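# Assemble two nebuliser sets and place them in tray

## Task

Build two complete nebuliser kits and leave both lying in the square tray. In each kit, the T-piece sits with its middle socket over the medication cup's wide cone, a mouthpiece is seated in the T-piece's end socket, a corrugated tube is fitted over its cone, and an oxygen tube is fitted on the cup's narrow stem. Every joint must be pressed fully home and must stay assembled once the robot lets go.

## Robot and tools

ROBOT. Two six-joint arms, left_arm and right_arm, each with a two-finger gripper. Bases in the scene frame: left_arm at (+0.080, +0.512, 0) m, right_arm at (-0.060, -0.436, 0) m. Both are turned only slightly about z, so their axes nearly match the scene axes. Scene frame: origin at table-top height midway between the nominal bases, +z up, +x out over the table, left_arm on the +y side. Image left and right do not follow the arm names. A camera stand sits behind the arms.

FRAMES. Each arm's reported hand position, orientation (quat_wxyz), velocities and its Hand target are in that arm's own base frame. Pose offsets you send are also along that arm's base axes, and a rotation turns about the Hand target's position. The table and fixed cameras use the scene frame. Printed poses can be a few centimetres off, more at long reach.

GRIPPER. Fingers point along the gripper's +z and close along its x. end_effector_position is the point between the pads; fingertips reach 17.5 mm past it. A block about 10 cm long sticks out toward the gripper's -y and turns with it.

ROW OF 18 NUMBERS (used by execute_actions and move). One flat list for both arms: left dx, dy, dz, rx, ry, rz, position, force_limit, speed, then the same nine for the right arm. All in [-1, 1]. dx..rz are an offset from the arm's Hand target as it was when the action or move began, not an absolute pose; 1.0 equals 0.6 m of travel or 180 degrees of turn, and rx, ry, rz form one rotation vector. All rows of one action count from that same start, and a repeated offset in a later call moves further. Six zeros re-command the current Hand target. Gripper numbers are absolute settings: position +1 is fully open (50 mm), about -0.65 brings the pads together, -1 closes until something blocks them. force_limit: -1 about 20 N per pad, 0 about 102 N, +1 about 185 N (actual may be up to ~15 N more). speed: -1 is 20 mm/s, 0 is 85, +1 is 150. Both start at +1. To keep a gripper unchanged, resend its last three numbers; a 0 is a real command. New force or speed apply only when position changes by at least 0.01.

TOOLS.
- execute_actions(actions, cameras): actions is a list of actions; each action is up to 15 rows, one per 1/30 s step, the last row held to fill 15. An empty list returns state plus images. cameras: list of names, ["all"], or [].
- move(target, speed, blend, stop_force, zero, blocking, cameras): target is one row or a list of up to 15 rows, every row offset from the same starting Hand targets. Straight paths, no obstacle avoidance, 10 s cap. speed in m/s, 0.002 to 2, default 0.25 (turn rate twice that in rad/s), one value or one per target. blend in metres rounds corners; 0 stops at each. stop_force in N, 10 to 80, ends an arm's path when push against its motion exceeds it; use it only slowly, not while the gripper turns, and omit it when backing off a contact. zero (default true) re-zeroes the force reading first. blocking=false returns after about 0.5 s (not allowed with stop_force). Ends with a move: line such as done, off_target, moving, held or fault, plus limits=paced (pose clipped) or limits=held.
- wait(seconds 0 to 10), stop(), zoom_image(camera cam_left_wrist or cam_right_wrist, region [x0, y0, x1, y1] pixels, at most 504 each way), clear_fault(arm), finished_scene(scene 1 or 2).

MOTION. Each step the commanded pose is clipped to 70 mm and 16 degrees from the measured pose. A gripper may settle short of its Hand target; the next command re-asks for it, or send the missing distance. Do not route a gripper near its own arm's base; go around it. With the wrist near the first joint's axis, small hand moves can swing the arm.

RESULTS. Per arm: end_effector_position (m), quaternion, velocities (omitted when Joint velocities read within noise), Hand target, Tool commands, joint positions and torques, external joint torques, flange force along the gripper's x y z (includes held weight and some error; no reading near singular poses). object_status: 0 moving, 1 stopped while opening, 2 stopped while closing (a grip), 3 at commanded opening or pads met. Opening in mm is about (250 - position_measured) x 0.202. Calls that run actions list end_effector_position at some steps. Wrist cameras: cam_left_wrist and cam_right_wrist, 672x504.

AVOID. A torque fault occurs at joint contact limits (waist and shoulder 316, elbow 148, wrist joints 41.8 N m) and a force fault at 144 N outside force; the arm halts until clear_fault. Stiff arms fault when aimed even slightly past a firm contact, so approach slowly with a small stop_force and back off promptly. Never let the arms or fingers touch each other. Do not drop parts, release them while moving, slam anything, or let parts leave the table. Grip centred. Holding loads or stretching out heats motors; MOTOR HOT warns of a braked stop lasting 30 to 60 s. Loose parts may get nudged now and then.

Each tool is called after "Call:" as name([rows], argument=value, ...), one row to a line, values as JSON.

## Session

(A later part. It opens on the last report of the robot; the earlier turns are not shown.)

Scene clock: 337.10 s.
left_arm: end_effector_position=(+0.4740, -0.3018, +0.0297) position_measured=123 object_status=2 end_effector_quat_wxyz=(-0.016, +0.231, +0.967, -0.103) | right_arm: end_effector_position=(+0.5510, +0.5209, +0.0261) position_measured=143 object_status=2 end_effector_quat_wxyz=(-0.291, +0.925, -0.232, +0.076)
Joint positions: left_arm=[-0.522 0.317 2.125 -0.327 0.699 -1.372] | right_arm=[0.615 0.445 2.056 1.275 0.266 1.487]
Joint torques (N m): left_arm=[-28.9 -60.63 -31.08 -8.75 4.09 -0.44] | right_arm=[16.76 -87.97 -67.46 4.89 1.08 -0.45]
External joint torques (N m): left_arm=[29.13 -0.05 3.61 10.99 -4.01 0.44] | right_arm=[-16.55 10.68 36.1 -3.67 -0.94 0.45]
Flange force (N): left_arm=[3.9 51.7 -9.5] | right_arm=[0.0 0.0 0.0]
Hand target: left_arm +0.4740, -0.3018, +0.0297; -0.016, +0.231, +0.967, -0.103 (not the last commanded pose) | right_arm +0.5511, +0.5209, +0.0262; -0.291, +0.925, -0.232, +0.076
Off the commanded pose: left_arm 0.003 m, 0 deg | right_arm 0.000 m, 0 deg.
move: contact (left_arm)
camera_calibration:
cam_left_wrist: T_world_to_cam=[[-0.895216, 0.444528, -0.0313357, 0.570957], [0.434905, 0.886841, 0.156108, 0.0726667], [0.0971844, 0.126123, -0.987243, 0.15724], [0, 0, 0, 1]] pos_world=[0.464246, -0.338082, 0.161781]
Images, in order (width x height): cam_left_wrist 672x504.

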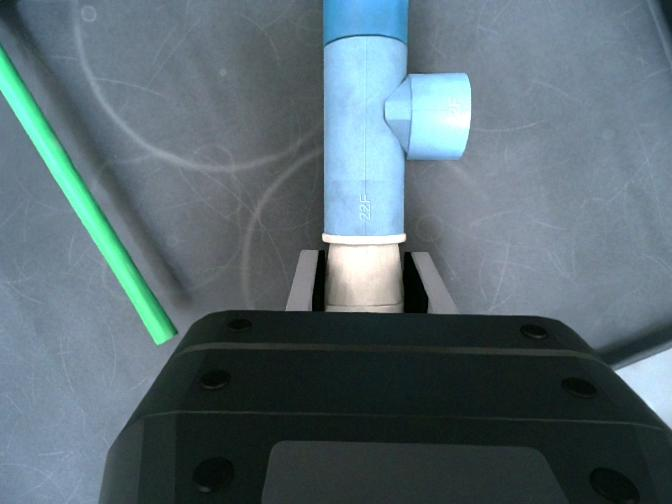

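Call:
move([
  [-0.0022,-0.0045,0,0,0,0,-1,-0.2,-0.6, 0,0,0,0,0,0,-1,0.2,-0.8],
], speed=0.008, stop_force=25, cameras=["cam_left_wrist","cam_right_wrist"])

Call:
zoom_image(camera="cam_left_wrist", region=[280, 0, 480, 260])

Call:
zoom_image(camera="cam_right_wrist", region=[270, 0, 460, 240])

Scene clock: 338.10 s.
left_arm: end_effector_position=(+0.4734, -0.3030, +0.0297) position_measured=123 object_status=2 end_effector_quat_wxyz=(-0.016, +0.231, +0.967, -0.103) | right_arm: end_effector_position=(+0.5511, +0.5209, +0.0261) position_measured=143 object_status=2 end_effector_quat_wxyz=(-0.291, +0.925, -0.232, +0.076)
Joint positions: left_arm=[-0.524 0.317 2.125 -0.327 0.698 -1.374] | right_arm=[0.615 0.445 2.056 1.275 0.266 1.487]
Joint torques (N m): left_arm=[-45.23 -60.92 -32.69 -14.44 5.89 -0.52] | right_arm=[23.6 -88.51 -84.06 6.54 1.48 -0.39]
External joint torques (N m): left_arm=[45.08 0.46 5.3 16.66 -5.8 0.52] | right_arm=[-23.65 11.05 52.52 -5.29 -1.35 0.39]
Flange force (N): left_arm=[4.4 79.8 -14.7] | right_arm=[0.0 0.0 0.0]
Hand target: left_arm +0.4734, -0.3030, +0.0297; -0.016, +0.231, +0.967, -0.103 (not the last commanded pose) | right_arm +0.5511, +0.5209, +0.0262; -0.291, +0.925, -0.232, +0.076
Off the commanded pose: left_arm 0.002 m, 0 deg | right_arm 0.000 m, 0 deg.
move: contact (left_arm)
camera_calibration:
cam_left_wrist: T_world_to_cam=[[-0.895207, 0.444541, -0.0314238, 0.570967], [0.434903, 0.886835, 0.156152, 0.073984], [0.0972835, 0.126122, -0.987233, 0.157402], [0, 0, 0, 1]] pos_world=[0.463645, -0.339282, 0.161781]
cam_right_wrist: T_world_to_cam=[[0.884178, -0.467023, 0.0109139, -0.238377], [-0.450339, -0.858338, -0.245867, 0.716121], [0.124193, 0.212475, -0.969242, -0.0223474], [0, 0, 0, 1]] pos_world=[0.53604, 0.508095, 0.157012]

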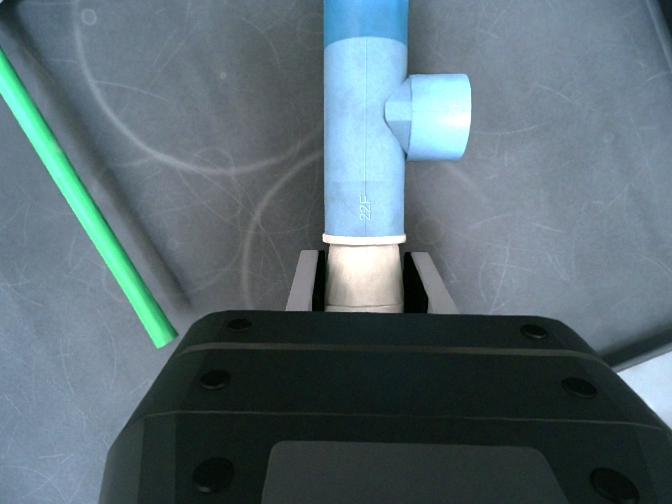

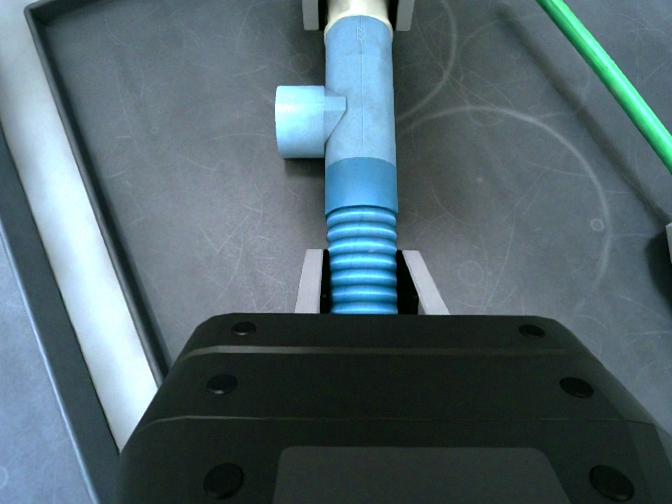

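Scaled by 1.938 from the camera's 672x504 image, which has a finer 960x720 frame.

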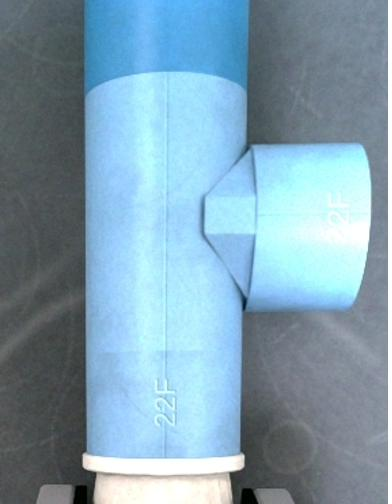

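Scaled by 2.100 from the camera's 672x504 image, which has a finer 960x720 frame.

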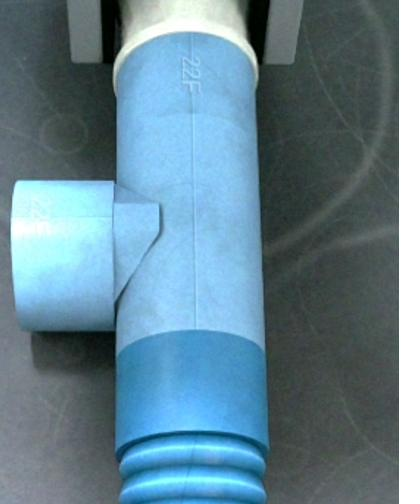

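Call:
move(target=[0.0017,0.0034,0,0,0,0,-1,-0.2,-0.6, 0,0,0,0,0,0,-1,0.2,-0.8], speed=0.01)

Call:
move([
  [0,0,0,0,0,0,-1,-0.2,-0.6, 0,0,0,0,0,0,0.5,0.2,-0.8],
  [0,0,0,0,0,0,-1,-0.2,-0.6, 0.0274,0.0515,0,0,0,0,0.5,0.2,-0.8],
  [0,0,0,0,0,0,-1,-0.2,-0.6, 0.0274,0.0515,0,0,0,0,-1,0.2,-0.8],
], speed=0.04, blend=[0,0,0], cameras=["cam_left_wrist","cam_right_wrist"])

Scene clock: 339.80 s.
left_arm: end_effector_position=(+0.4743, -0.3010, +0.0297) position_measured=123 object_status=2 end_effector_quat_wxyz=(-0.016, +0.231, +0.967, -0.104) | right_arm: end_effector_position=(+0.5513, +0.5211, +0.0263) position_measured=143 object_status=2 end_effector_quat_wxyz=(-0.291, +0.925, -0.232, +0.076)
Joint positions: left_arm=[-0.52 0.317 2.125 -0.327 0.699 -1.37] | right_arm=[0.615 0.445 2.056 1.275 0.266 1.487]
Joint torques (N m): left_arm=[-7.2 -60.33 -27.79 -0.93 2.23 -0.5] | right_arm=[5.49 -83.07 -42.04 2.44 -0.44 -0.3]
External joint torques (N m): left_arm=[7.3 -0.27 0.52 3.15 -2.13 0.5] | right_arm=[-5.55 5.67 10.45 -1.19 0.57 0.3]
Flange force (N): left_arm=[1.3 13.6 -0.8] | right_arm=[0.0 0.0 0.0]
Hand target: left_arm +0.4744, -0.3010, +0.0297; -0.016, +0.231, +0.967, -0.103 | right_arm +0.5511, +0.5209, +0.0262; -0.291, +0.925, -0.232, +0.076
Off the commanded pose: left_arm 0.000 m, 0 deg | right_arm 0.000 m, 0 deg.
move: done

Scene clock: 342.17 s.
left_arm: end_effector_position=(+0.4744, -0.3010, +0.0297) position_measured=123 object_status=2 end_effector_quat_wxyz=(-0.016, +0.231, +0.967, -0.103) | right_arm: end_effector_position=(+0.5675, +0.5518, +0.0262) position_measured=133 object_status=2 end_effector_quat_wxyz=(-0.291, +0.925, -0.232, +0.076)
Joint positions: left_arm=[-0.52 0.317 2.125 -0.327 0.699 -1.37] | right_arm=[0.64 0.48 1.992 1.176 0.261 1.61]
Joint torques (N m): left_arm=[1.9 -60.14 -27.73 2.01 1.04 -0.47] | right_arm=[1.41 -84.44 -31.67 1.56 -0.69 -0.41]
External joint torques (N m): left_arm=[-1.78 -0.56 0.45 0.21 -0.95 0.47] | right_arm=[-1.41 2.85 -0.61 -0.04 0.59 0.41]
Flange force (N): left_arm=[2.4 -2.4 2.0] | right_arm=[0.0 0.0 0.0]
Hand target: left_arm +0.4744, -0.3010, +0.0297; -0.016, +0.231, +0.967, -0.103 | right_arm +0.5675, +0.5518, +0.0262; -0.291, +0.925, -0.232, +0.076
Off the commanded pose: left_arm 0.000 m, 0 deg | right_arm 0.000 m, 0 deg.
move: done
camera_calibration:
cam_left_wrist: T_world_to_cam=[[-0.895207, 0.444541, -0.0314238, 0.571019], [0.434903, 0.886835, 0.156152, 0.0716433], [0.0972835, 0.126122, -0.987233, 0.15703], [0, 0, 0, 1]] pos_world=[0.464745, -0.337182, 0.161781]
cam_right_wrist: T_world_to_cam=[[0.884207, -0.466966, 0.011021, -0.238509], [-0.450256, -0.858369, -0.24591, 0.750007], [0.124292, 0.212473, -0.96923, -0.0310045], [0, 0, 0, 1]] pos_world=[0.55244, 0.538995, 0.157012]

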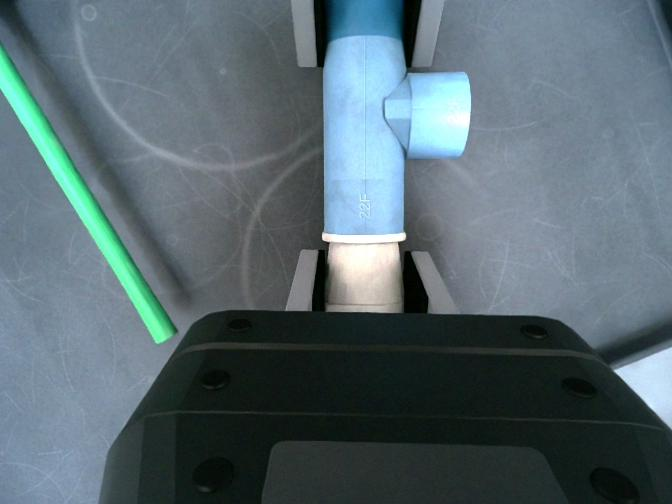

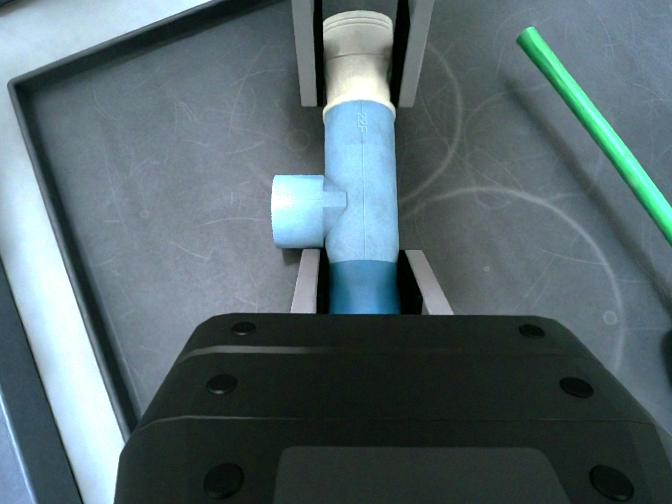

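Call:
move([
  [0,0,0,0,0,0,1,-0.2,-0.6, 0,0,0,0,0,0,-1,0.2,-0.8],
  [0.01,0.03,0.15,0,0,0,1,-0.2,-0.6, 0,0,0.02,0,0,0,-1,0.2,-0.8],
  [-0.1907,0.435,0.2338,-0.1807,0.0401,0.1512,1,-0.2,-0.6, 0,0,0.2,0,0,0,-1,0.2,-0.8],
], speed=[0.05,0.12,0.3], blend=[0,0.02,0], cameras=["cam_left_wrist","cam_right_wrist"])

Scene clock: 346.27 s.
left_arm: end_effector_position=(+0.3600, -0.0400, +0.1700) position_measured=3 object_status=3 end_effector_quat_wxyz=(+0.013, -0.011, +0.924, -0.382) | right_arm: end_effector_position=(+0.5675, +0.5518, +0.1462) position_measured=133 object_status=2 end_effector_quat_wxyz=(-0.291, +0.925, -0.232, +0.076)
Joint positions: left_arm=[0.351 -0.012 2.373 -0.805 1.21 -0.778] | right_arm=[0.64 0.331 1.928 0.668 0.395 2.144]
Joint torques (N m): left_arm=[2.07 -26.87 -29.8 0.62 2.02 -0.37] | right_arm=[3.61 -75.52 -36.8 2.99 -1.01 -0.56]
External joint torques (N m): left_arm=[-2.18 0.33 1.73 0.03 -0.47 0.37] | right_arm=[-3.63 3.36 -0.73 0.27 0 0.56]
Flange force (N): left_arm=[0.3 -1.9 7.1] | right_arm=[6.6 -1.8 4.0]
Hand target: left_arm +0.3600, -0.0400, +0.1700; +0.013, -0.011, +0.924, -0.382 | right_arm +0.5675, +0.5518, +0.1462; -0.291, +0.925, -0.232, +0.076
Off the commanded pose: left_arm 0.000 m, 0 deg | right_arm 0.000 m, 0 deg.
move: done
camera_calibration:
cam_left_wrist: T_world_to_cam=[[-0.998692, -0.0444383, -0.0252975, 0.373613], [-0.0303161, 0.912962, -0.406918, 0.132338], [0.0411784, -0.405619, -0.913114, 0.26002], [0, 0, 0, 1]] pos_world=[0.366429, 0.00125225, 0.30073]
cam_right_wrist: T_world_to_cam=[[0.884167, -0.467042, 0.0109994, -0.239763], [-0.450334, -0.858328, -0.24591, 0.779537], [0.124292, 0.212472, -0.96923, 0.0853033], [0, 0, 0, 1]] pos_world=[0.55244, 0.538995, 0.277012]

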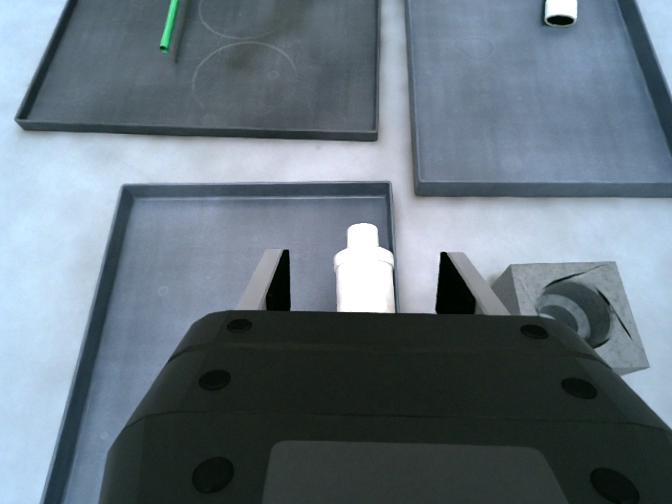

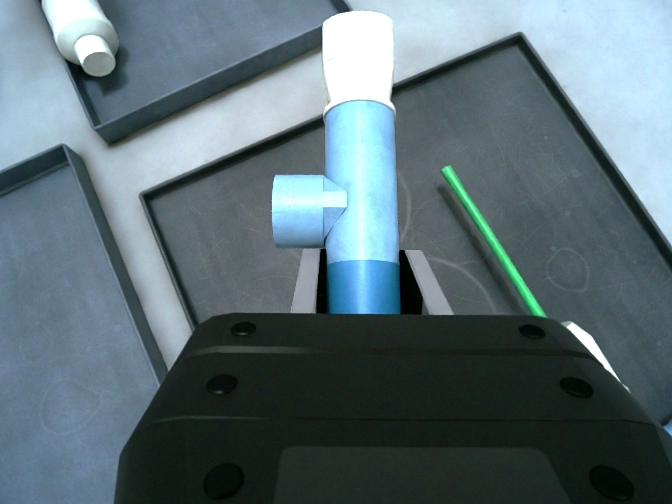

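Call:
zoom_image(camera="cam_left_wrist", region=[290, 170, 450, 315])

Scaled by 3.150 from the camera's 672x504 image, which has a finer 960x720 frame.

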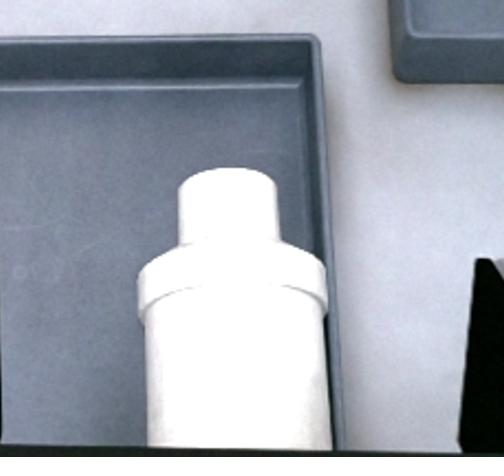

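Call:
move([
  [0.05,0.22,0,0,0,0,1,-0.2,-0.6, -0.0255,0.0033,0.1047,0,0,-0.3444,-1,0.2,-0.8],
], speed=0.25, cameras=["cam_left_wrist","cam_right_wrist"])

Scene clock: 350.03 s.
left_arm: end_effector_position=(+0.3900, +0.0920, +0.1700) position_measured=3 object_status=3 end_effector_quat_wxyz=(+0.013, -0.011, +0.924, -0.382) | right_arm: end_effector_position=(+0.5522, +0.5538, +0.2090) position_measured=133 object_status=2 end_effector_quat_wxyz=(-0.210, +0.673, -0.676, +0.215)
Joint positions: left_arm=[0.592 0.133 2.213 -0.671 1.335 -0.656] | right_arm=[0.913 0.328 1.794 -0.725 0.764 4.53]
Joint torques (N m): left_arm=[2.06 -42.18 -29.88 1.06 2.16 -0.39] | right_arm=[3.05 -75.12 -36.44 1.35 -0.38 -0.64]
External joint torques (N m): left_arm=[-1.96 -0.74 1.4 0.04 -0.42 0.39] | right_arm=[-2.92 3.65 -0.76 0.22 0.05 0.64]
Flange force (N): left_arm=[0.9 -3.0 4.9] | right_arm=[-3.2 -3.4 6.3]
Hand target: left_arm +0.3900, +0.0920, +0.1700; +0.013, -0.011, +0.924, -0.382 | right_arm +0.5522, +0.5538, +0.2090; -0.210, +0.673, -0.676, +0.215
Off the commanded pose: left_arm 0.000 m, 0 deg | right_arm 0.000 m, 0 deg.
move: done
camera_calibration:
cam_left_wrist: T_world_to_cam=[[-0.998689, -0.0445288, -0.0252556, 0.409443], [-0.0304158, 0.912957, -0.40692, 0.0126857], [0.041177, -0.405619, -0.913114, 0.312367], [0, 0, 0, 1]] pos_world=[0.396429, 0.133352, 0.30073]
cam_right_wrist: T_world_to_cam=[[0.00289156, -0.999935, 0.0109975, 0.555747], [-0.969289, -0.00550698, -0.245862, 0.604055], [0.245906, -0.00994883, -0.969243, 0.203675], [0, 0, 0, 1]] pos_world=[0.533812, 0.561064, 0.339812]

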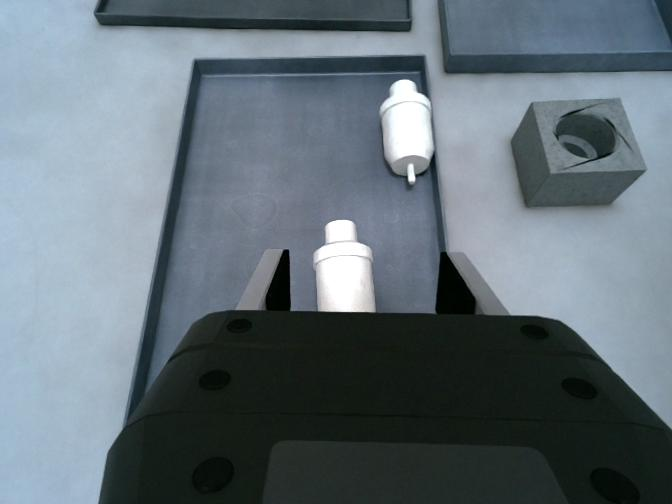

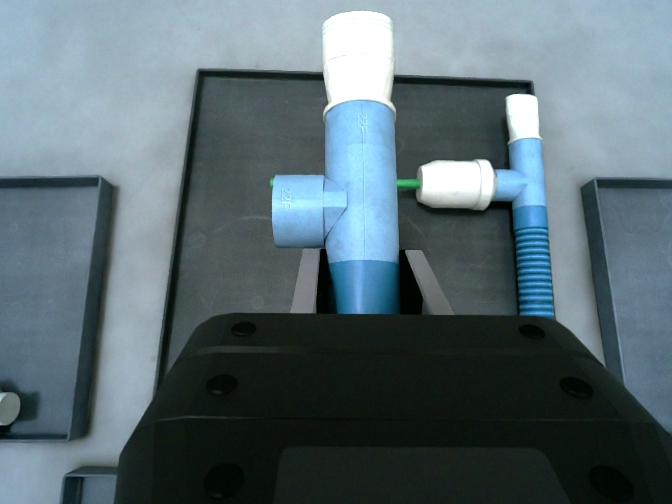

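Call:
zoom_image(camera="cam_left_wrist", region=[270, 190, 430, 320])

Scaled by 3.150 from the camera's 672x504 image, which has a finer 960x720 frame.

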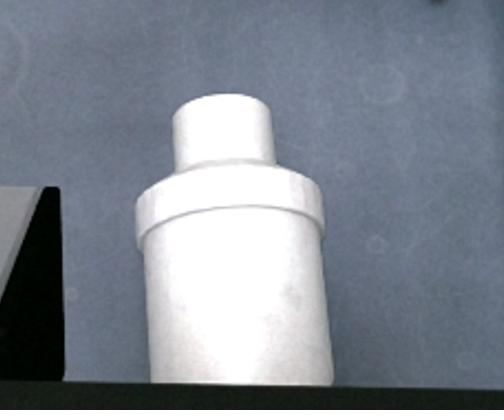

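Call:
move([
  [0.0128,-0.0753,-0.1333,0,0,0.025,1,-0.2,-0.6, 0,0,0,0,0,0,-1,0.2,-0.8],
  [0.0128,-0.0753,-0.2427,0,0,0.025,1,-0.2,-0.6, 0,0,0,0,0,0,-1,0.2,-0.8],
], speed=[0.2,0.06], blend=[0.005,0], cameras=["cam_left_wrist"])

Scene clock: 353.03 s.
left_arm: end_effector_position=(+0.3976, +0.0468, +0.0244) position_measured=3 object_status=3 end_effector_quat_wxyz=(+0.028, -0.047, +0.923, -0.382) | right_arm: end_effector_position=(+0.5522, +0.5538, +0.2090) position_measured=133 object_status=2 end_effector_quat_wxyz=(-0.210, +0.673, -0.676, +0.215)
Joint positions: left_arm=[0.516 0.345 2.358 -0.877 1.017 -0.457] | right_arm=[0.913 0.328 1.794 -0.725 0.764 4.53]
Joint torques (N m): left_arm=[2.14 -50.37 -15.85 0.3 2.45 -0.39] | right_arm=[3.2 -74.98 -36.57 1.36 -0.36 -0.68]
External joint torques (N m): left_arm=[-2.08 -0.65 0.88 0.04 -0.47 0.39] | right_arm=[-3.25 3.74 -0.65 0.2 0.03 0.68]
Flange force (N): left_arm=[0.6 -3.6 4.3] | right_arm=[-2.8 -3.5 6.7]
Hand target: left_arm +0.3977, +0.0468, +0.0244; +0.028, -0.047, +0.923, -0.382 | right_arm +0.5522, +0.5538, +0.2090; -0.210, +0.673, -0.676, +0.215
Off the commanded pose: left_arm 0.000 m, 0 deg | right_arm 0.000 m, 0 deg.
move: done
camera_calibration:
cam_left_wrist: T_world_to_cam=[[-0.99212, -0.122724, -0.0252452, 0.412464], [-0.101933, 0.907748, -0.406944, 0.0236267], [0.0728583, -0.401164, -0.913104, 0.147959], [0, 0, 0, 1]] pos_world=[0.400842, 0.0885282, 0.15513]
Images, in order (width x height): cam_left_wrist 672x504.

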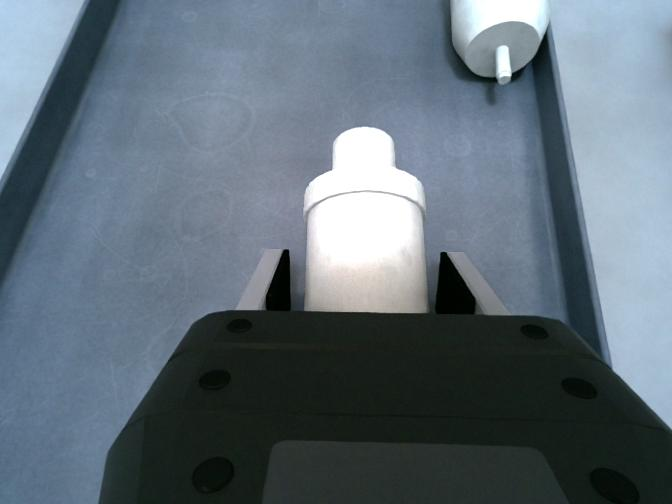

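Call:
move([
  [0,0,0,0,0,0,-1,-0.2,-0.6, 0,0,0,0,0,0,-1,0.2,-0.8],
  [0,0,0.26,0.0144,0.001,0,-1,-0.2,-0.6, 0,0,0,0,0,0,-1,0.2,-0.8],
  [0.0947,-0.5345,0.2942,0.0144,0.001,-0.0247,-1,-0.2,-0.6, 0,0,0,0,0,0,-1,0.2,-0.8],
], speed=[0.05,0.2,0.2], blend=[0,0.03,0], cameras=["cam_left_wrist","cam_right_wrist"])

Call:
zoom_image(camera="cam_left_wrist", region=[250, 0, 480, 250])

Call:
zoom_image(camera="cam_right_wrist", region=[130, 90, 410, 320])

Scene clock: 356.77 s.
left_arm: end_effector_position=(+0.4545, -0.2738, +0.2009) position_measured=69 object_status=2 end_effector_quat_wxyz=(+0.013, -0.012, +0.932, -0.361) | right_arm: end_effector_position=(+0.5522, +0.5538, +0.2090) position_measured=133 object_status=2 end_effector_quat_wxyz=(-0.210, +0.673, -0.676, +0.215)
Joint positions: left_arm=[-0.25 0.032 2.231 -0.97 0.897 -1.204] | right_arm=[0.913 0.328 1.794 -0.725 0.764 4.53]
Joint torques (N m): left_arm=[2.09 -35.47 -34.24 0.29 1.15 -0.4] | right_arm=[3.47 -74.96 -36.57 1.34 -0.36 -0.61]
External joint torques (N m): left_arm=[-1.98 -0.67 1.81 0.06 -0.43 0.4] | right_arm=[-3.54 3.48 -0.62 0.22 0.03 0.62]
Flange force (N): left_arm=[5.3 -1.1 4.0] | right_arm=[-2.2 -3.8 6.5]
Hand target: left_arm +0.4545, -0.2739, +0.2009; +0.013, -0.012, +0.932, -0.361 | right_arm +0.5522, +0.5538, +0.2090; -0.210, +0.673, -0.676, +0.215
Off the commanded pose: left_arm 0.000 m, 0 deg | right_arm 0.000 m, 0 deg.
move: done
camera_calibration:
cam_left_wrist: T_world_to_cam=[[-0.998676, -0.0444249, -0.0259371, 0.45848], [-0.0319039, 0.930398, -0.36516, 0.358298], [0.040354, -0.363849, -0.930583, 0.204907], [0, 0, 0, 1]] pos_world=[0.461035, -0.238436, 0.333411]
cam_right_wrist: T_world_to_cam=[[0.00289156, -0.999935, 0.0109975, 0.555747], [-0.969289, -0.00550698, -0.245862, 0.604055], [0.245906, -0.00994883, -0.969243, 0.203675], [0, 0, 0, 1]] pos_world=[0.533812, 0.561064, 0.339812]

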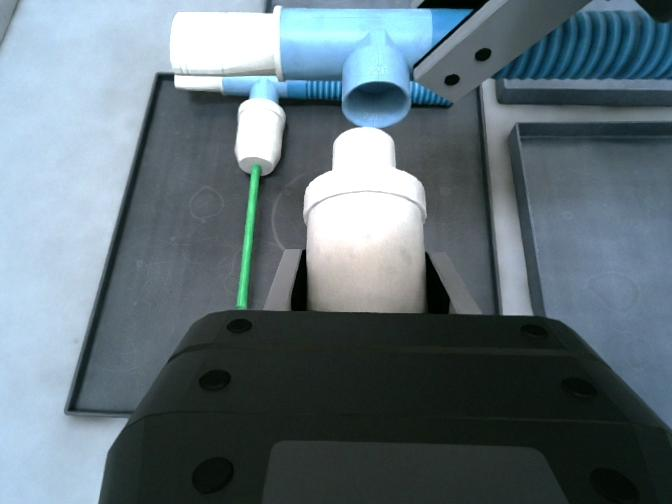

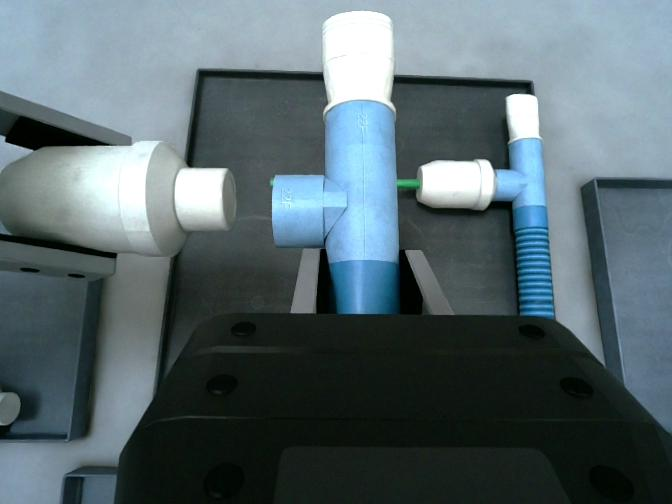

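Scaled by 2.016 from the camera's 672x504 image, which has a finer 960x720 frame.

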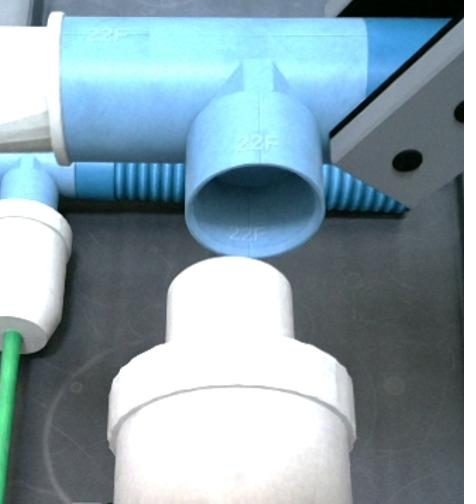

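Scaled by 1.800 from the camera's 672x504 image, which has a finer 960x720 frame.

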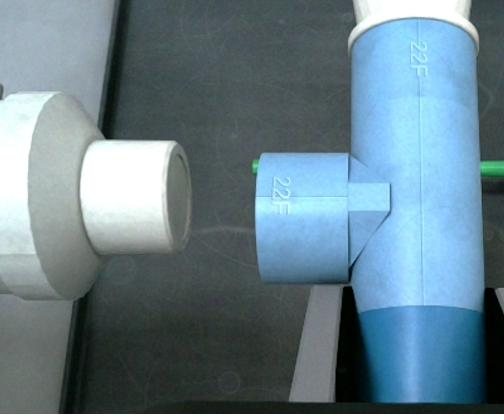

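Call:
zoom_image(camera="cam_left_wrist", region=[160, 0, 480, 140])

Scaled by 1.575 from the camera's 672x504 image, which has a finer 960x720 frame.

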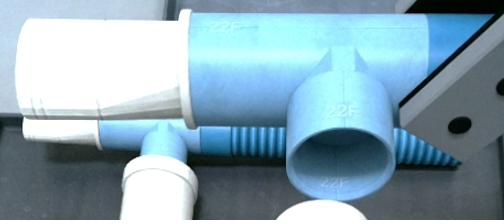

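Call:
move([
  [-0.007,-0.0133,0,0,0,0,-1,-0.2,-0.6, 0,0,0,-0.0167,0,0,-1,0.2,-0.8],
], speed=0.03, cameras=["cam_left_wrist","cam_right_wrist"])

Call:
zoom_image(camera="cam_left_wrist", region=[280, 20, 460, 220])

Call:
zoom_image(camera="cam_right_wrist", region=[130, 90, 410, 320])

Scene clock: 360.97 s.
left_arm: end_effector_position=(+0.4503, -0.2818, +0.2009) position_measured=69 object_status=2 end_effector_quat_wxyz=(+0.013, -0.012, +0.932, -0.361) | right_arm: end_effector_position=(+0.5522, +0.5538, +0.2090) position_measured=133 object_status=2 end_effector_quat_wxyz=(-0.192, +0.678, -0.670, +0.233)
Joint positions: left_arm=[-0.27 0.028 2.235 -0.976 0.884 -1.214] | right_arm=[0.925 0.343 1.774 -0.735 0.817 4.513]
Joint torques (N m): left_arm=[2.15 -35.1 -33.84 0.27 1.12 -0.42] | right_arm=[3.35 -76.48 -36.41 1.28 -0.25 -0.64]
External joint torques (N m): left_arm=[-2.04 -0.79 1.34 0.07 -0.43 0.42] | right_arm=[-3.51 3.29 -0.86 0.18 0.06 0.65]
Flange force (N): left_arm=[4.8 -1.6 3.6] | right_arm=[-2.7 -4.1 6.1]
Hand target: left_arm +0.4503, -0.2818, +0.2009; +0.013, -0.012, +0.932, -0.361 | right_arm +0.5522, +0.5538, +0.2090; -0.192, +0.678, -0.670, +0.233
Off the commanded pose: left_arm 0.000 m, 0 deg | right_arm 0.000 m, 0 deg.
move: done
camera_calibration:
cam_left_wrist: T_world_to_cam=[[-0.998679, -0.0443294, -0.0259809, 0.453965], [-0.0318028, 0.930436, -0.365071, 0.365634], [0.040357, -0.363763, -0.930617, 0.202161], [0, 0, 0, 1]] pos_world=[0.456835, -0.246537, 0.333411]
cam_right_wrist: T_world_to_cam=[[0.00291053, -0.997985, 0.063382, 0.543705], [-0.969288, -0.0184021, -0.245241, 0.611064], [0.245913, -0.0607216, -0.967388, 0.231394], [0, 0, 0, 1]] pos_world=[0.533812, 0.567905, 0.339244]

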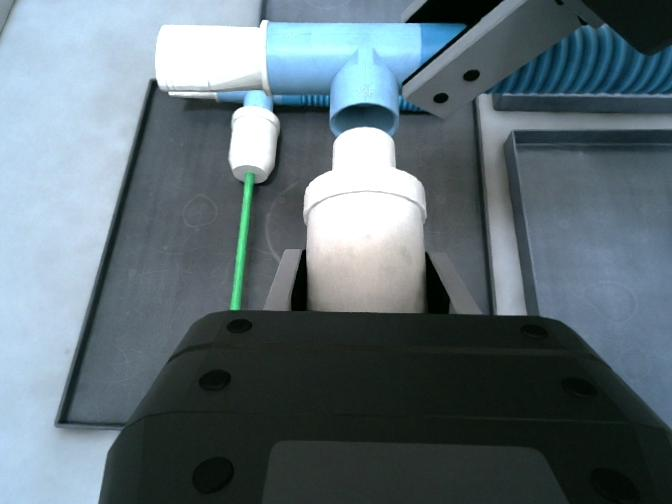

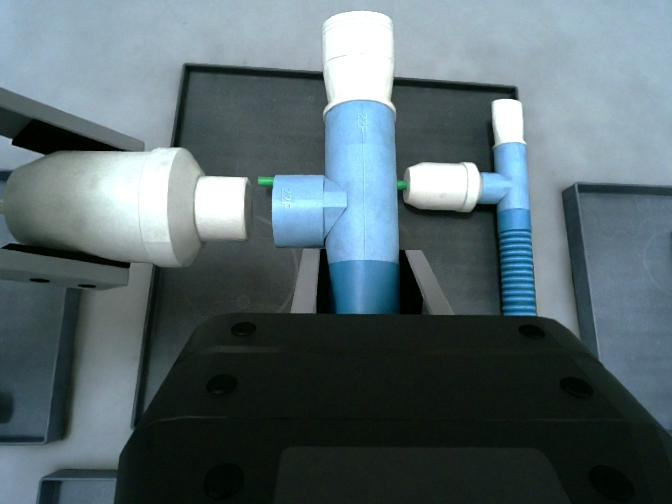

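Scaled by 2.520 from the camera's 672x504 image, which has a finer 960x720 frame.

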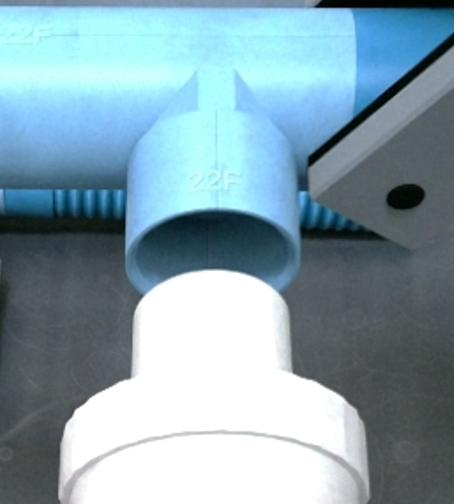

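Scaled by 1.800 from the camera's 672x504 image, which has a finer 960x720 frame.

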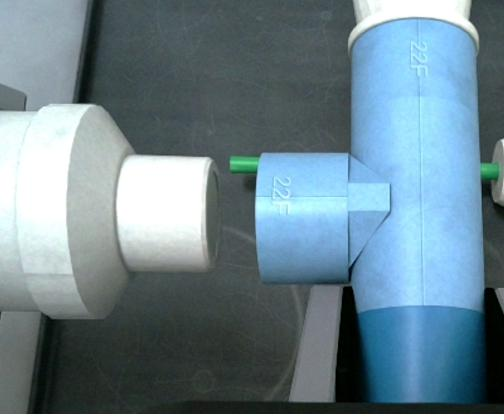

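Call:
move([
  [-0.0012,0,0,0,0,0,-1,-0.2,-0.6, 0,0,0,0,0,0,-1,0.2,-0.8],
  [-0.0005,-0.025,0,0,0,0,-1,-0.2,-0.6, 0,0,0,0,0,0,-1,0.2,-0.8],
], speed=0.01, stop_force=12, cameras=["cam_left_wrist","cam_right_wrist"])

Call:
zoom_image(camera="cam_left_wrist", region=[280, 20, 460, 220])

Call:
zoom_image(camera="cam_right_wrist", region=[130, 90, 410, 320])

Scene clock: 364.93 s.
left_arm: end_effector_position=(+0.4500, -0.2968, +0.2009) position_measured=69 object_status=2 end_effector_quat_wxyz=(+0.013, -0.012, +0.932, -0.361) | right_arm: end_effector_position=(+0.5522, +0.5538, +0.2090) position_measured=133 object_status=2 end_effector_quat_wxyz=(-0.192, +0.678, -0.670, +0.233)
Joint positions: left_arm=[-0.302 0.033 2.23 -0.984 0.863 -1.233] | right_arm=[0.925 0.343 1.774 -0.735 0.817 4.513]
Joint torques (N m): left_arm=[-3.43 -38.6 -31.62 -0.2 4.96 0] | right_arm=[0.03 -71.96 -39.06 0.41 -1.79 -0.49]
External joint torques (N m): left_arm=[3.39 2.57 -0.88 0.53 -4.31 0] | right_arm=[-0.04 -1.19 1.84 1.05 1.59 0.5]
Flange force (N): left_arm=[-5.6 5.0 5.1] | right_arm=[2.8 2.3 -3.6]
Hand target: left_arm +0.4500, -0.2968, +0.2009; +0.013, -0.012, +0.932, -0.361 | right_arm +0.5522, +0.5538, +0.2090; -0.192, +0.678, -0.670, +0.233
Off the commanded pose: left_arm 0.000 m, 0 deg | right_arm 0.000 m, 0 deg.
move: done
camera_calibration:
cam_left_wrist: T_world_to_cam=[[-0.998679, -0.0443294, -0.0259809, 0.453001], [-0.0318028, 0.930436, -0.365071, 0.379581], [0.040357, -0.363763, -0.930617, 0.196716], [0, 0, 0, 1]] pos_world=[0.456535, -0.261537, 0.333411]
cam_right_wrist: T_world_to_cam=[[0.00291053, -0.997985, 0.063382, 0.543705], [-0.969288, -0.0184021, -0.245241, 0.611064], [0.245913, -0.0607216, -0.967388, 0.231394], [0, 0, 0, 1]] pos_world=[0.533812, 0.567905, 0.339244]

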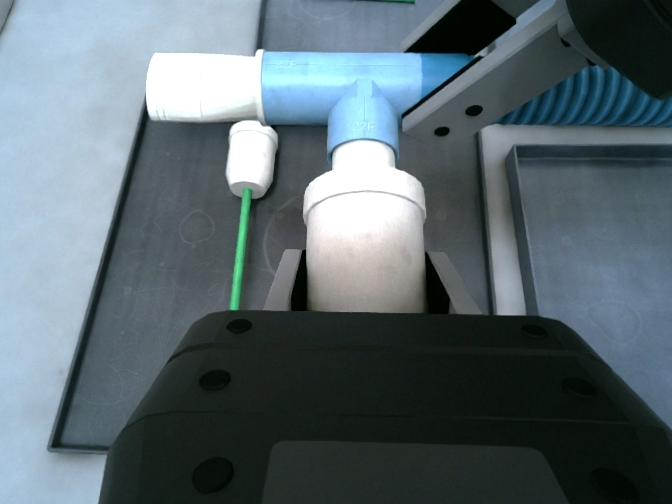

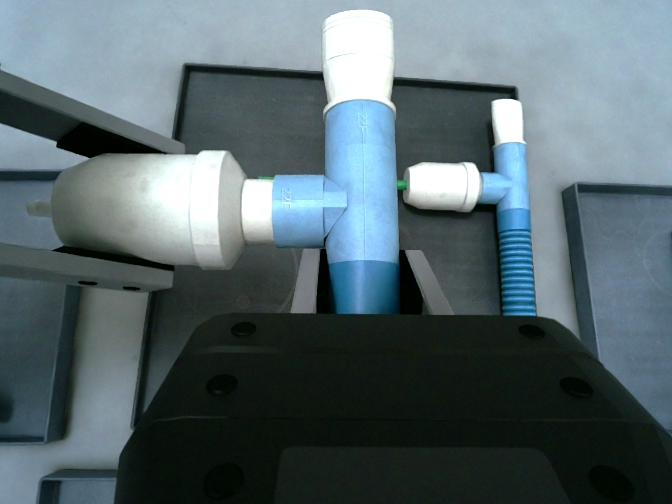

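Scaled by 2.520 from the camera's 672x504 image, which has a finer 960x720 frame.

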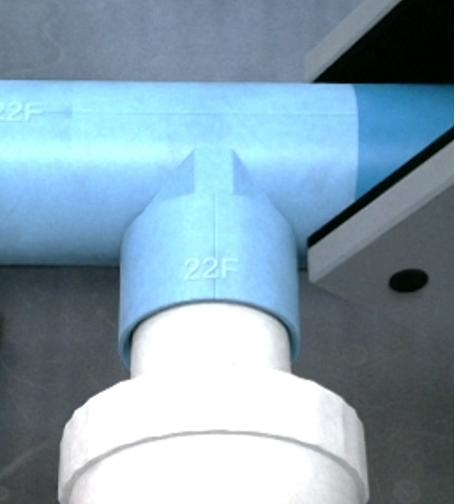

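Scaled by 1.800 from the camera's 672x504 image, which has a finer 960x720 frame.

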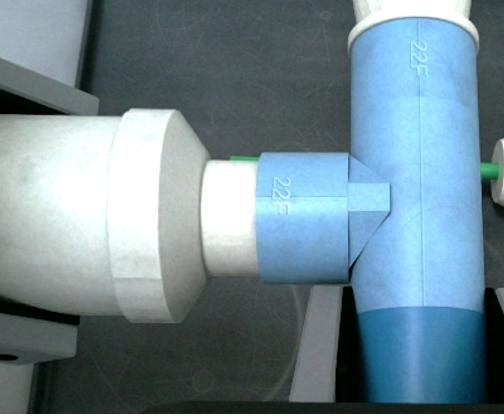

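Call:
move([
  [0.0007,0,0,0,0,0,-1,-0.2,-0.6, 0,0,0,0,0,0,-1,0.2,-0.8],
  [0.0012,-0.02,0,0,0,0,-1,-0.2,-0.6, 0,0,0,0,0,0,-1,0.2,-0.8],
], speed=0.01, stop_force=25, cameras=["cam_left_wrist","cam_right_wrist"])

Call:
zoom_image(camera="cam_right_wrist", region=[130, 90, 410, 320])

Scene clock: 366.33 s.
left_arm: end_effector_position=(+0.4506, -0.3022, +0.2008) position_measured=69 object_status=2 end_effector_quat_wxyz=(+0.013, -0.012, +0.932, -0.361) | right_arm: end_effector_position=(+0.5523, +0.5538, +0.2090) position_measured=134 object_status=2 end_effector_quat_wxyz=(-0.192, +0.678, -0.670, +0.233)
Joint positions: left_arm=[-0.313 0.036 2.227 -0.987 0.856 -1.239] | right_arm=[0.925 0.343 1.774 -0.735 0.817 4.513]
Joint torques (N m): left_arm=[-16.54 -38.86 -38.01 -5.02 7.37 -0.09] | right_arm=[17.98 -70.16 -51.79 1.04 -10.99 -1.19]
External joint torques (N m): left_arm=[16.55 2.7 5.74 5.36 -6.72 0.09] | right_arm=[-18.1 -2.89 14.59 0.42 10.8 1.19]
Flange force (N): left_arm=[-5.1 28.1 -13.6] | right_arm=[33.8 2.7 -2.2]
Hand target: left_arm +0.4506, -0.3022, +0.2008; +0.013, -0.012, +0.932, -0.361 (not the last commanded pose) | right_arm +0.5522, +0.5538, +0.2090; -0.192, +0.678, -0.670, +0.233
Off the commanded pose: left_arm 0.007 m, 0 deg | right_arm 0.000 m, 0 deg.
move: contact (left_arm); path passed 1 of 2 targets
camera_calibration:
cam_left_wrist: T_world_to_cam=[[-0.998672, -0.0444575, -0.0260431, 0.453345], [-0.0319083, 0.930512, -0.364869, 0.384497], [0.0404546, -0.363554, -0.930694, 0.194708], [0, 0, 0, 1]] pos_world=[0.457135, -0.266837, 0.333311]
cam_right_wrist: T_world_to_cam=[[0.00278937, -0.997981, 0.0634543, 0.543743], [-0.969288, -0.0183025, -0.245245, 0.611009], [0.245911, -0.0608215, -0.967382, 0.23145], [0, 0, 0, 1]] pos_world=[0.533811, 0.567905, 0.339244]

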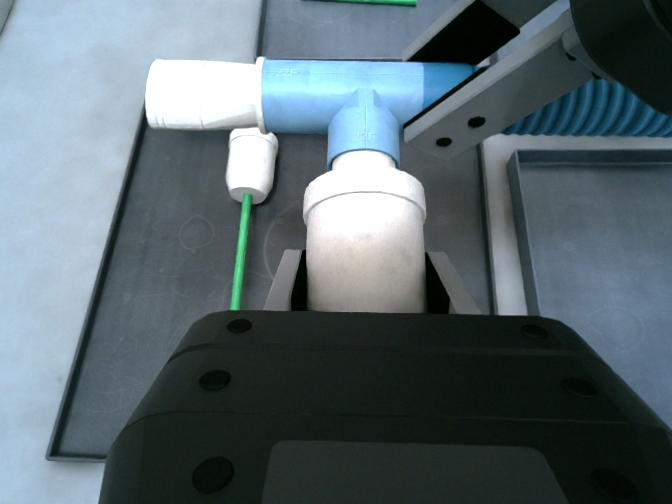

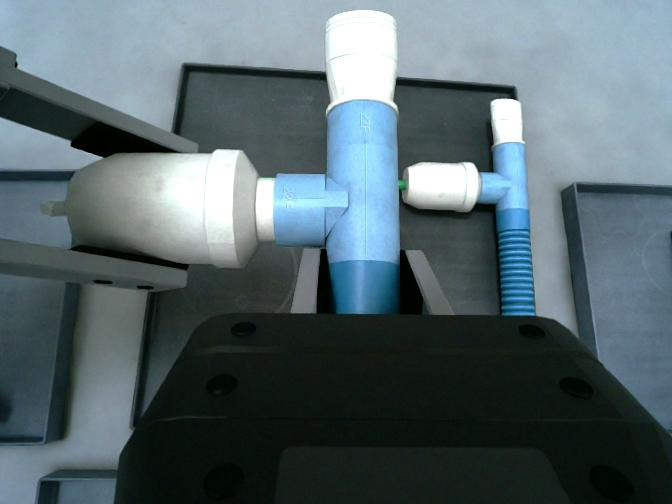

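Scaled by 1.800 from the camera's 672x504 image, which has a finer 960x720 frame.

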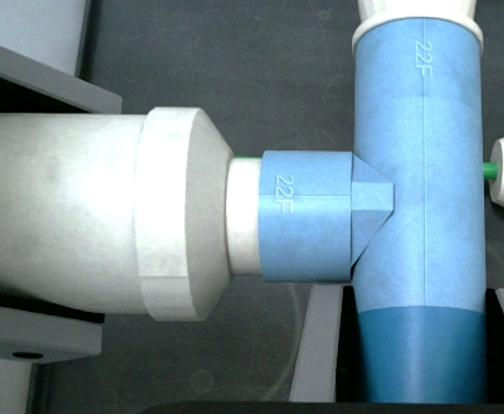

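Call:
move([
  [0.0004,-0.012,0,0,0,0,-1,-0.2,-0.6, 0,0,0,0,0,0,-1,0.2,-0.8],
], speed=0.01, stop_force=25, cameras=["cam_left_wrist","cam_right_wrist"])

Call:
zoom_image(camera="cam_right_wrist", region=[130, 90, 410, 320])

Scene clock: 367.30 s.
left_arm: end_effector_position=(+0.4507, -0.3042, +0.2008) position_measured=69 object_status=2 end_effector_quat_wxyz=(+0.013, -0.012, +0.932, -0.361) | right_arm: end_effector_position=(+0.5522, +0.5538, +0.2090) position_measured=134 object_status=2 end_effector_quat_wxyz=(-0.192, +0.678, -0.670, +0.233)
Joint positions: left_arm=[-0.318 0.036 2.226 -0.988 0.853 -1.242] | right_arm=[0.925 0.343 1.774 -0.735 0.817 4.513]
Joint torques (N m): left_arm=[-33.37 -39.2 -41.44 -9.85 11.83 -0.16] | right_arm=[33.81 -67.91 -68.27 0.94 -21.43 -1.52]
External joint torques (N m): left_arm=[33.36 2.85 8.71 10.19 -11.21 0.16] | right_arm=[-33.79 -5.18 31.1 0.53 21.23 1.52]
Flange force (N): left_arm=[-12.2 53.0 -35.1] | right_arm=[68.6 9.2 -4.9]
Hand target: left_arm +0.4507, -0.3042, +0.2008; +0.013, -0.012, +0.932, -0.361 (not the last commanded pose) | right_arm +0.5522, +0.5538, +0.2090; -0.192, +0.678, -0.670, +0.233
Off the commanded pose: left_arm 0.005 m, 0 deg | right_arm 0.000 m, 0 deg.
move: contact (left_arm)
camera_calibration:
cam_left_wrist: T_world_to_cam=[[-0.99866, -0.0446184, -0.0261997, 0.453355], [-0.0320099, 0.930586, -0.36467, 0.386455], [0.0406521, -0.363343, -0.930768, 0.193931], [0, 0, 0, 1]] pos_world=[0.457234, -0.268938, 0.333312]
cam_right_wrist: T_world_to_cam=[[0.00288616, -0.997979, 0.0634786, 0.543682], [-0.969288, -0.0184021, -0.245239, 0.611064], [0.245911, -0.0608213, -0.967382, 0.231449], [0, 0, 0, 1]] pos_world=[0.533812, 0.567905, 0.339244]

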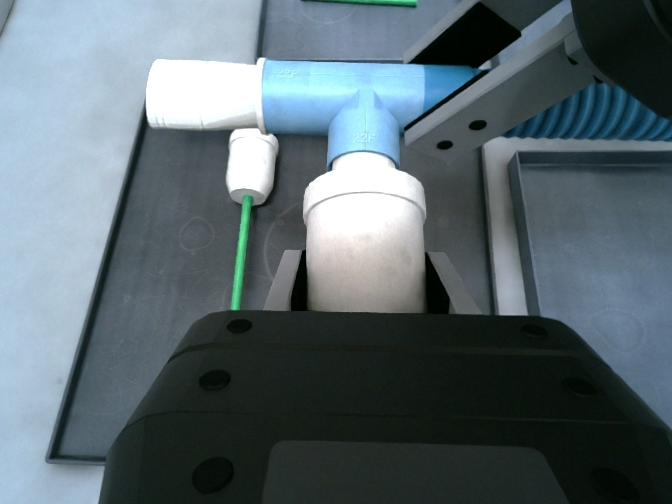

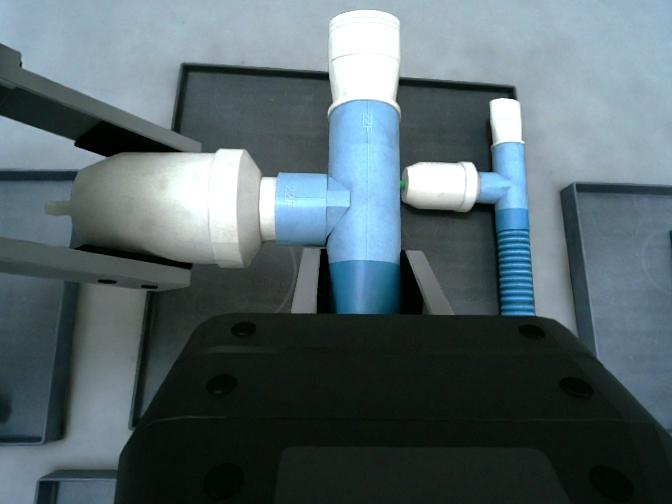

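Scaled by 1.800 from the camera's 672x504 image, which has a finer 960x720 frame.

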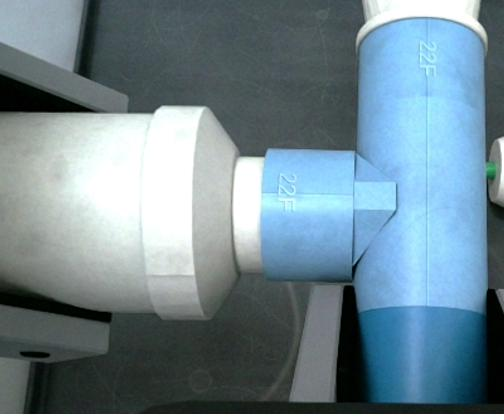

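Call:
execute_actions(actions=[])

Scene clock: 368.43 s.
left_arm: end_effector_position=(+0.4507, -0.3042, +0.2008) position_measured=69 object_status=2 end_effector_quat_wxyz=(+0.013, -0.012, +0.932, -0.361) | right_arm: end_effector_position=(+0.5522, +0.5538, +0.2090) position_measured=134 object_status=2 end_effector_quat_wxyz=(-0.192, +0.678, -0.670, +0.233)
Joint positions: left_arm=[-0.318 0.036 2.226 -0.988 0.853 -1.242] | right_arm=[0.925 0.343 1.774 -0.735 0.817 4.513]
Joint velocities: within noise
Joint torques (N m): left_arm=[-33.63 -39.15 -41.21 -9.78 11.97 -0.11] | right_arm=[33.92 -68.27 -68.58 0.94 -21.59 -1.6]
External joint torques (N m): left_arm=[33.71 2.99 8.8 10.12 -11.35 0.11] | right_arm=[-33.89 -5.07 31.23 0.53 21.39 1.6]
Flange force (N): left_arm=[-12.5 53.6 -35.0] | right_arm=[68.6 9.3 -4.9]
Hand target: left_arm +0.4507, -0.3042, +0.2008; +0.013, -0.012, +0.932, -0.361 (not the last commanded pose) | right_arm +0.5522, +0.5538, +0.2090; -0.192, +0.678, -0.670, +0.233
Tool commands: left_gripper/position=-1.0 left_gripper/force_limit=-0.2 left_gripper/speed=-0.6 right_gripper/position=-1.0 right_gripper/force_limit=+0.2 right_gripper/speed=-0.8
Off the commanded pose: left_arm 0.005 m, 0 deg | right_arm 0.000 m, 0 deg.
camera_calibration:
cam_left_wrist: T_world_to_cam=[[-0.99866, -0.0446184, -0.0261997, 0.453355], [-0.0320099, 0.930586, -0.36467, 0.386455], [0.0406521, -0.363343, -0.930768, 0.193931], [0, 0, 0, 1]] pos_world=[0.457234, -0.268938, 0.333312]
cam_right_wrist: T_world_to_cam=[[0.00288616, -0.997979, 0.0634786, 0.543682], [-0.969288, -0.0184021, -0.245239, 0.611064], [0.245911, -0.0608213, -0.967382, 0.231449], [0, 0, 0, 1]] pos_world=[0.533812, 0.567905, 0.339244]

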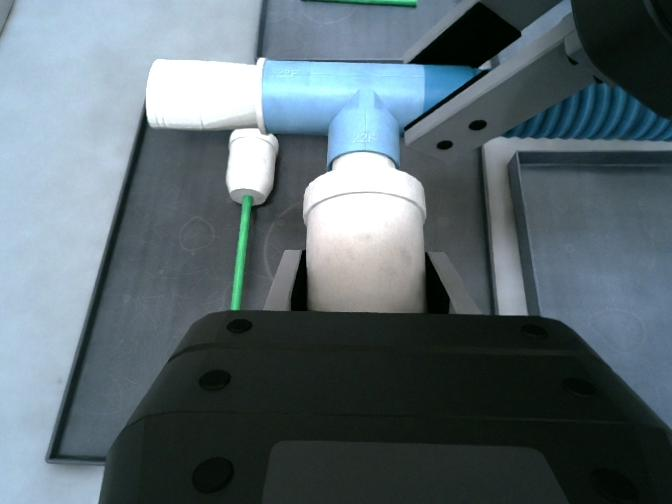

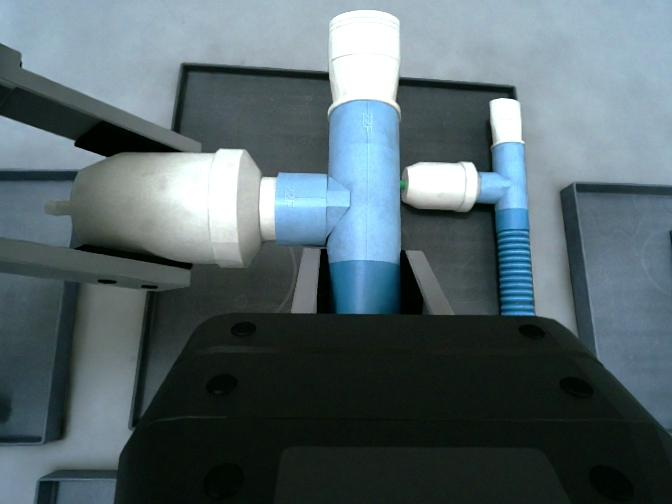

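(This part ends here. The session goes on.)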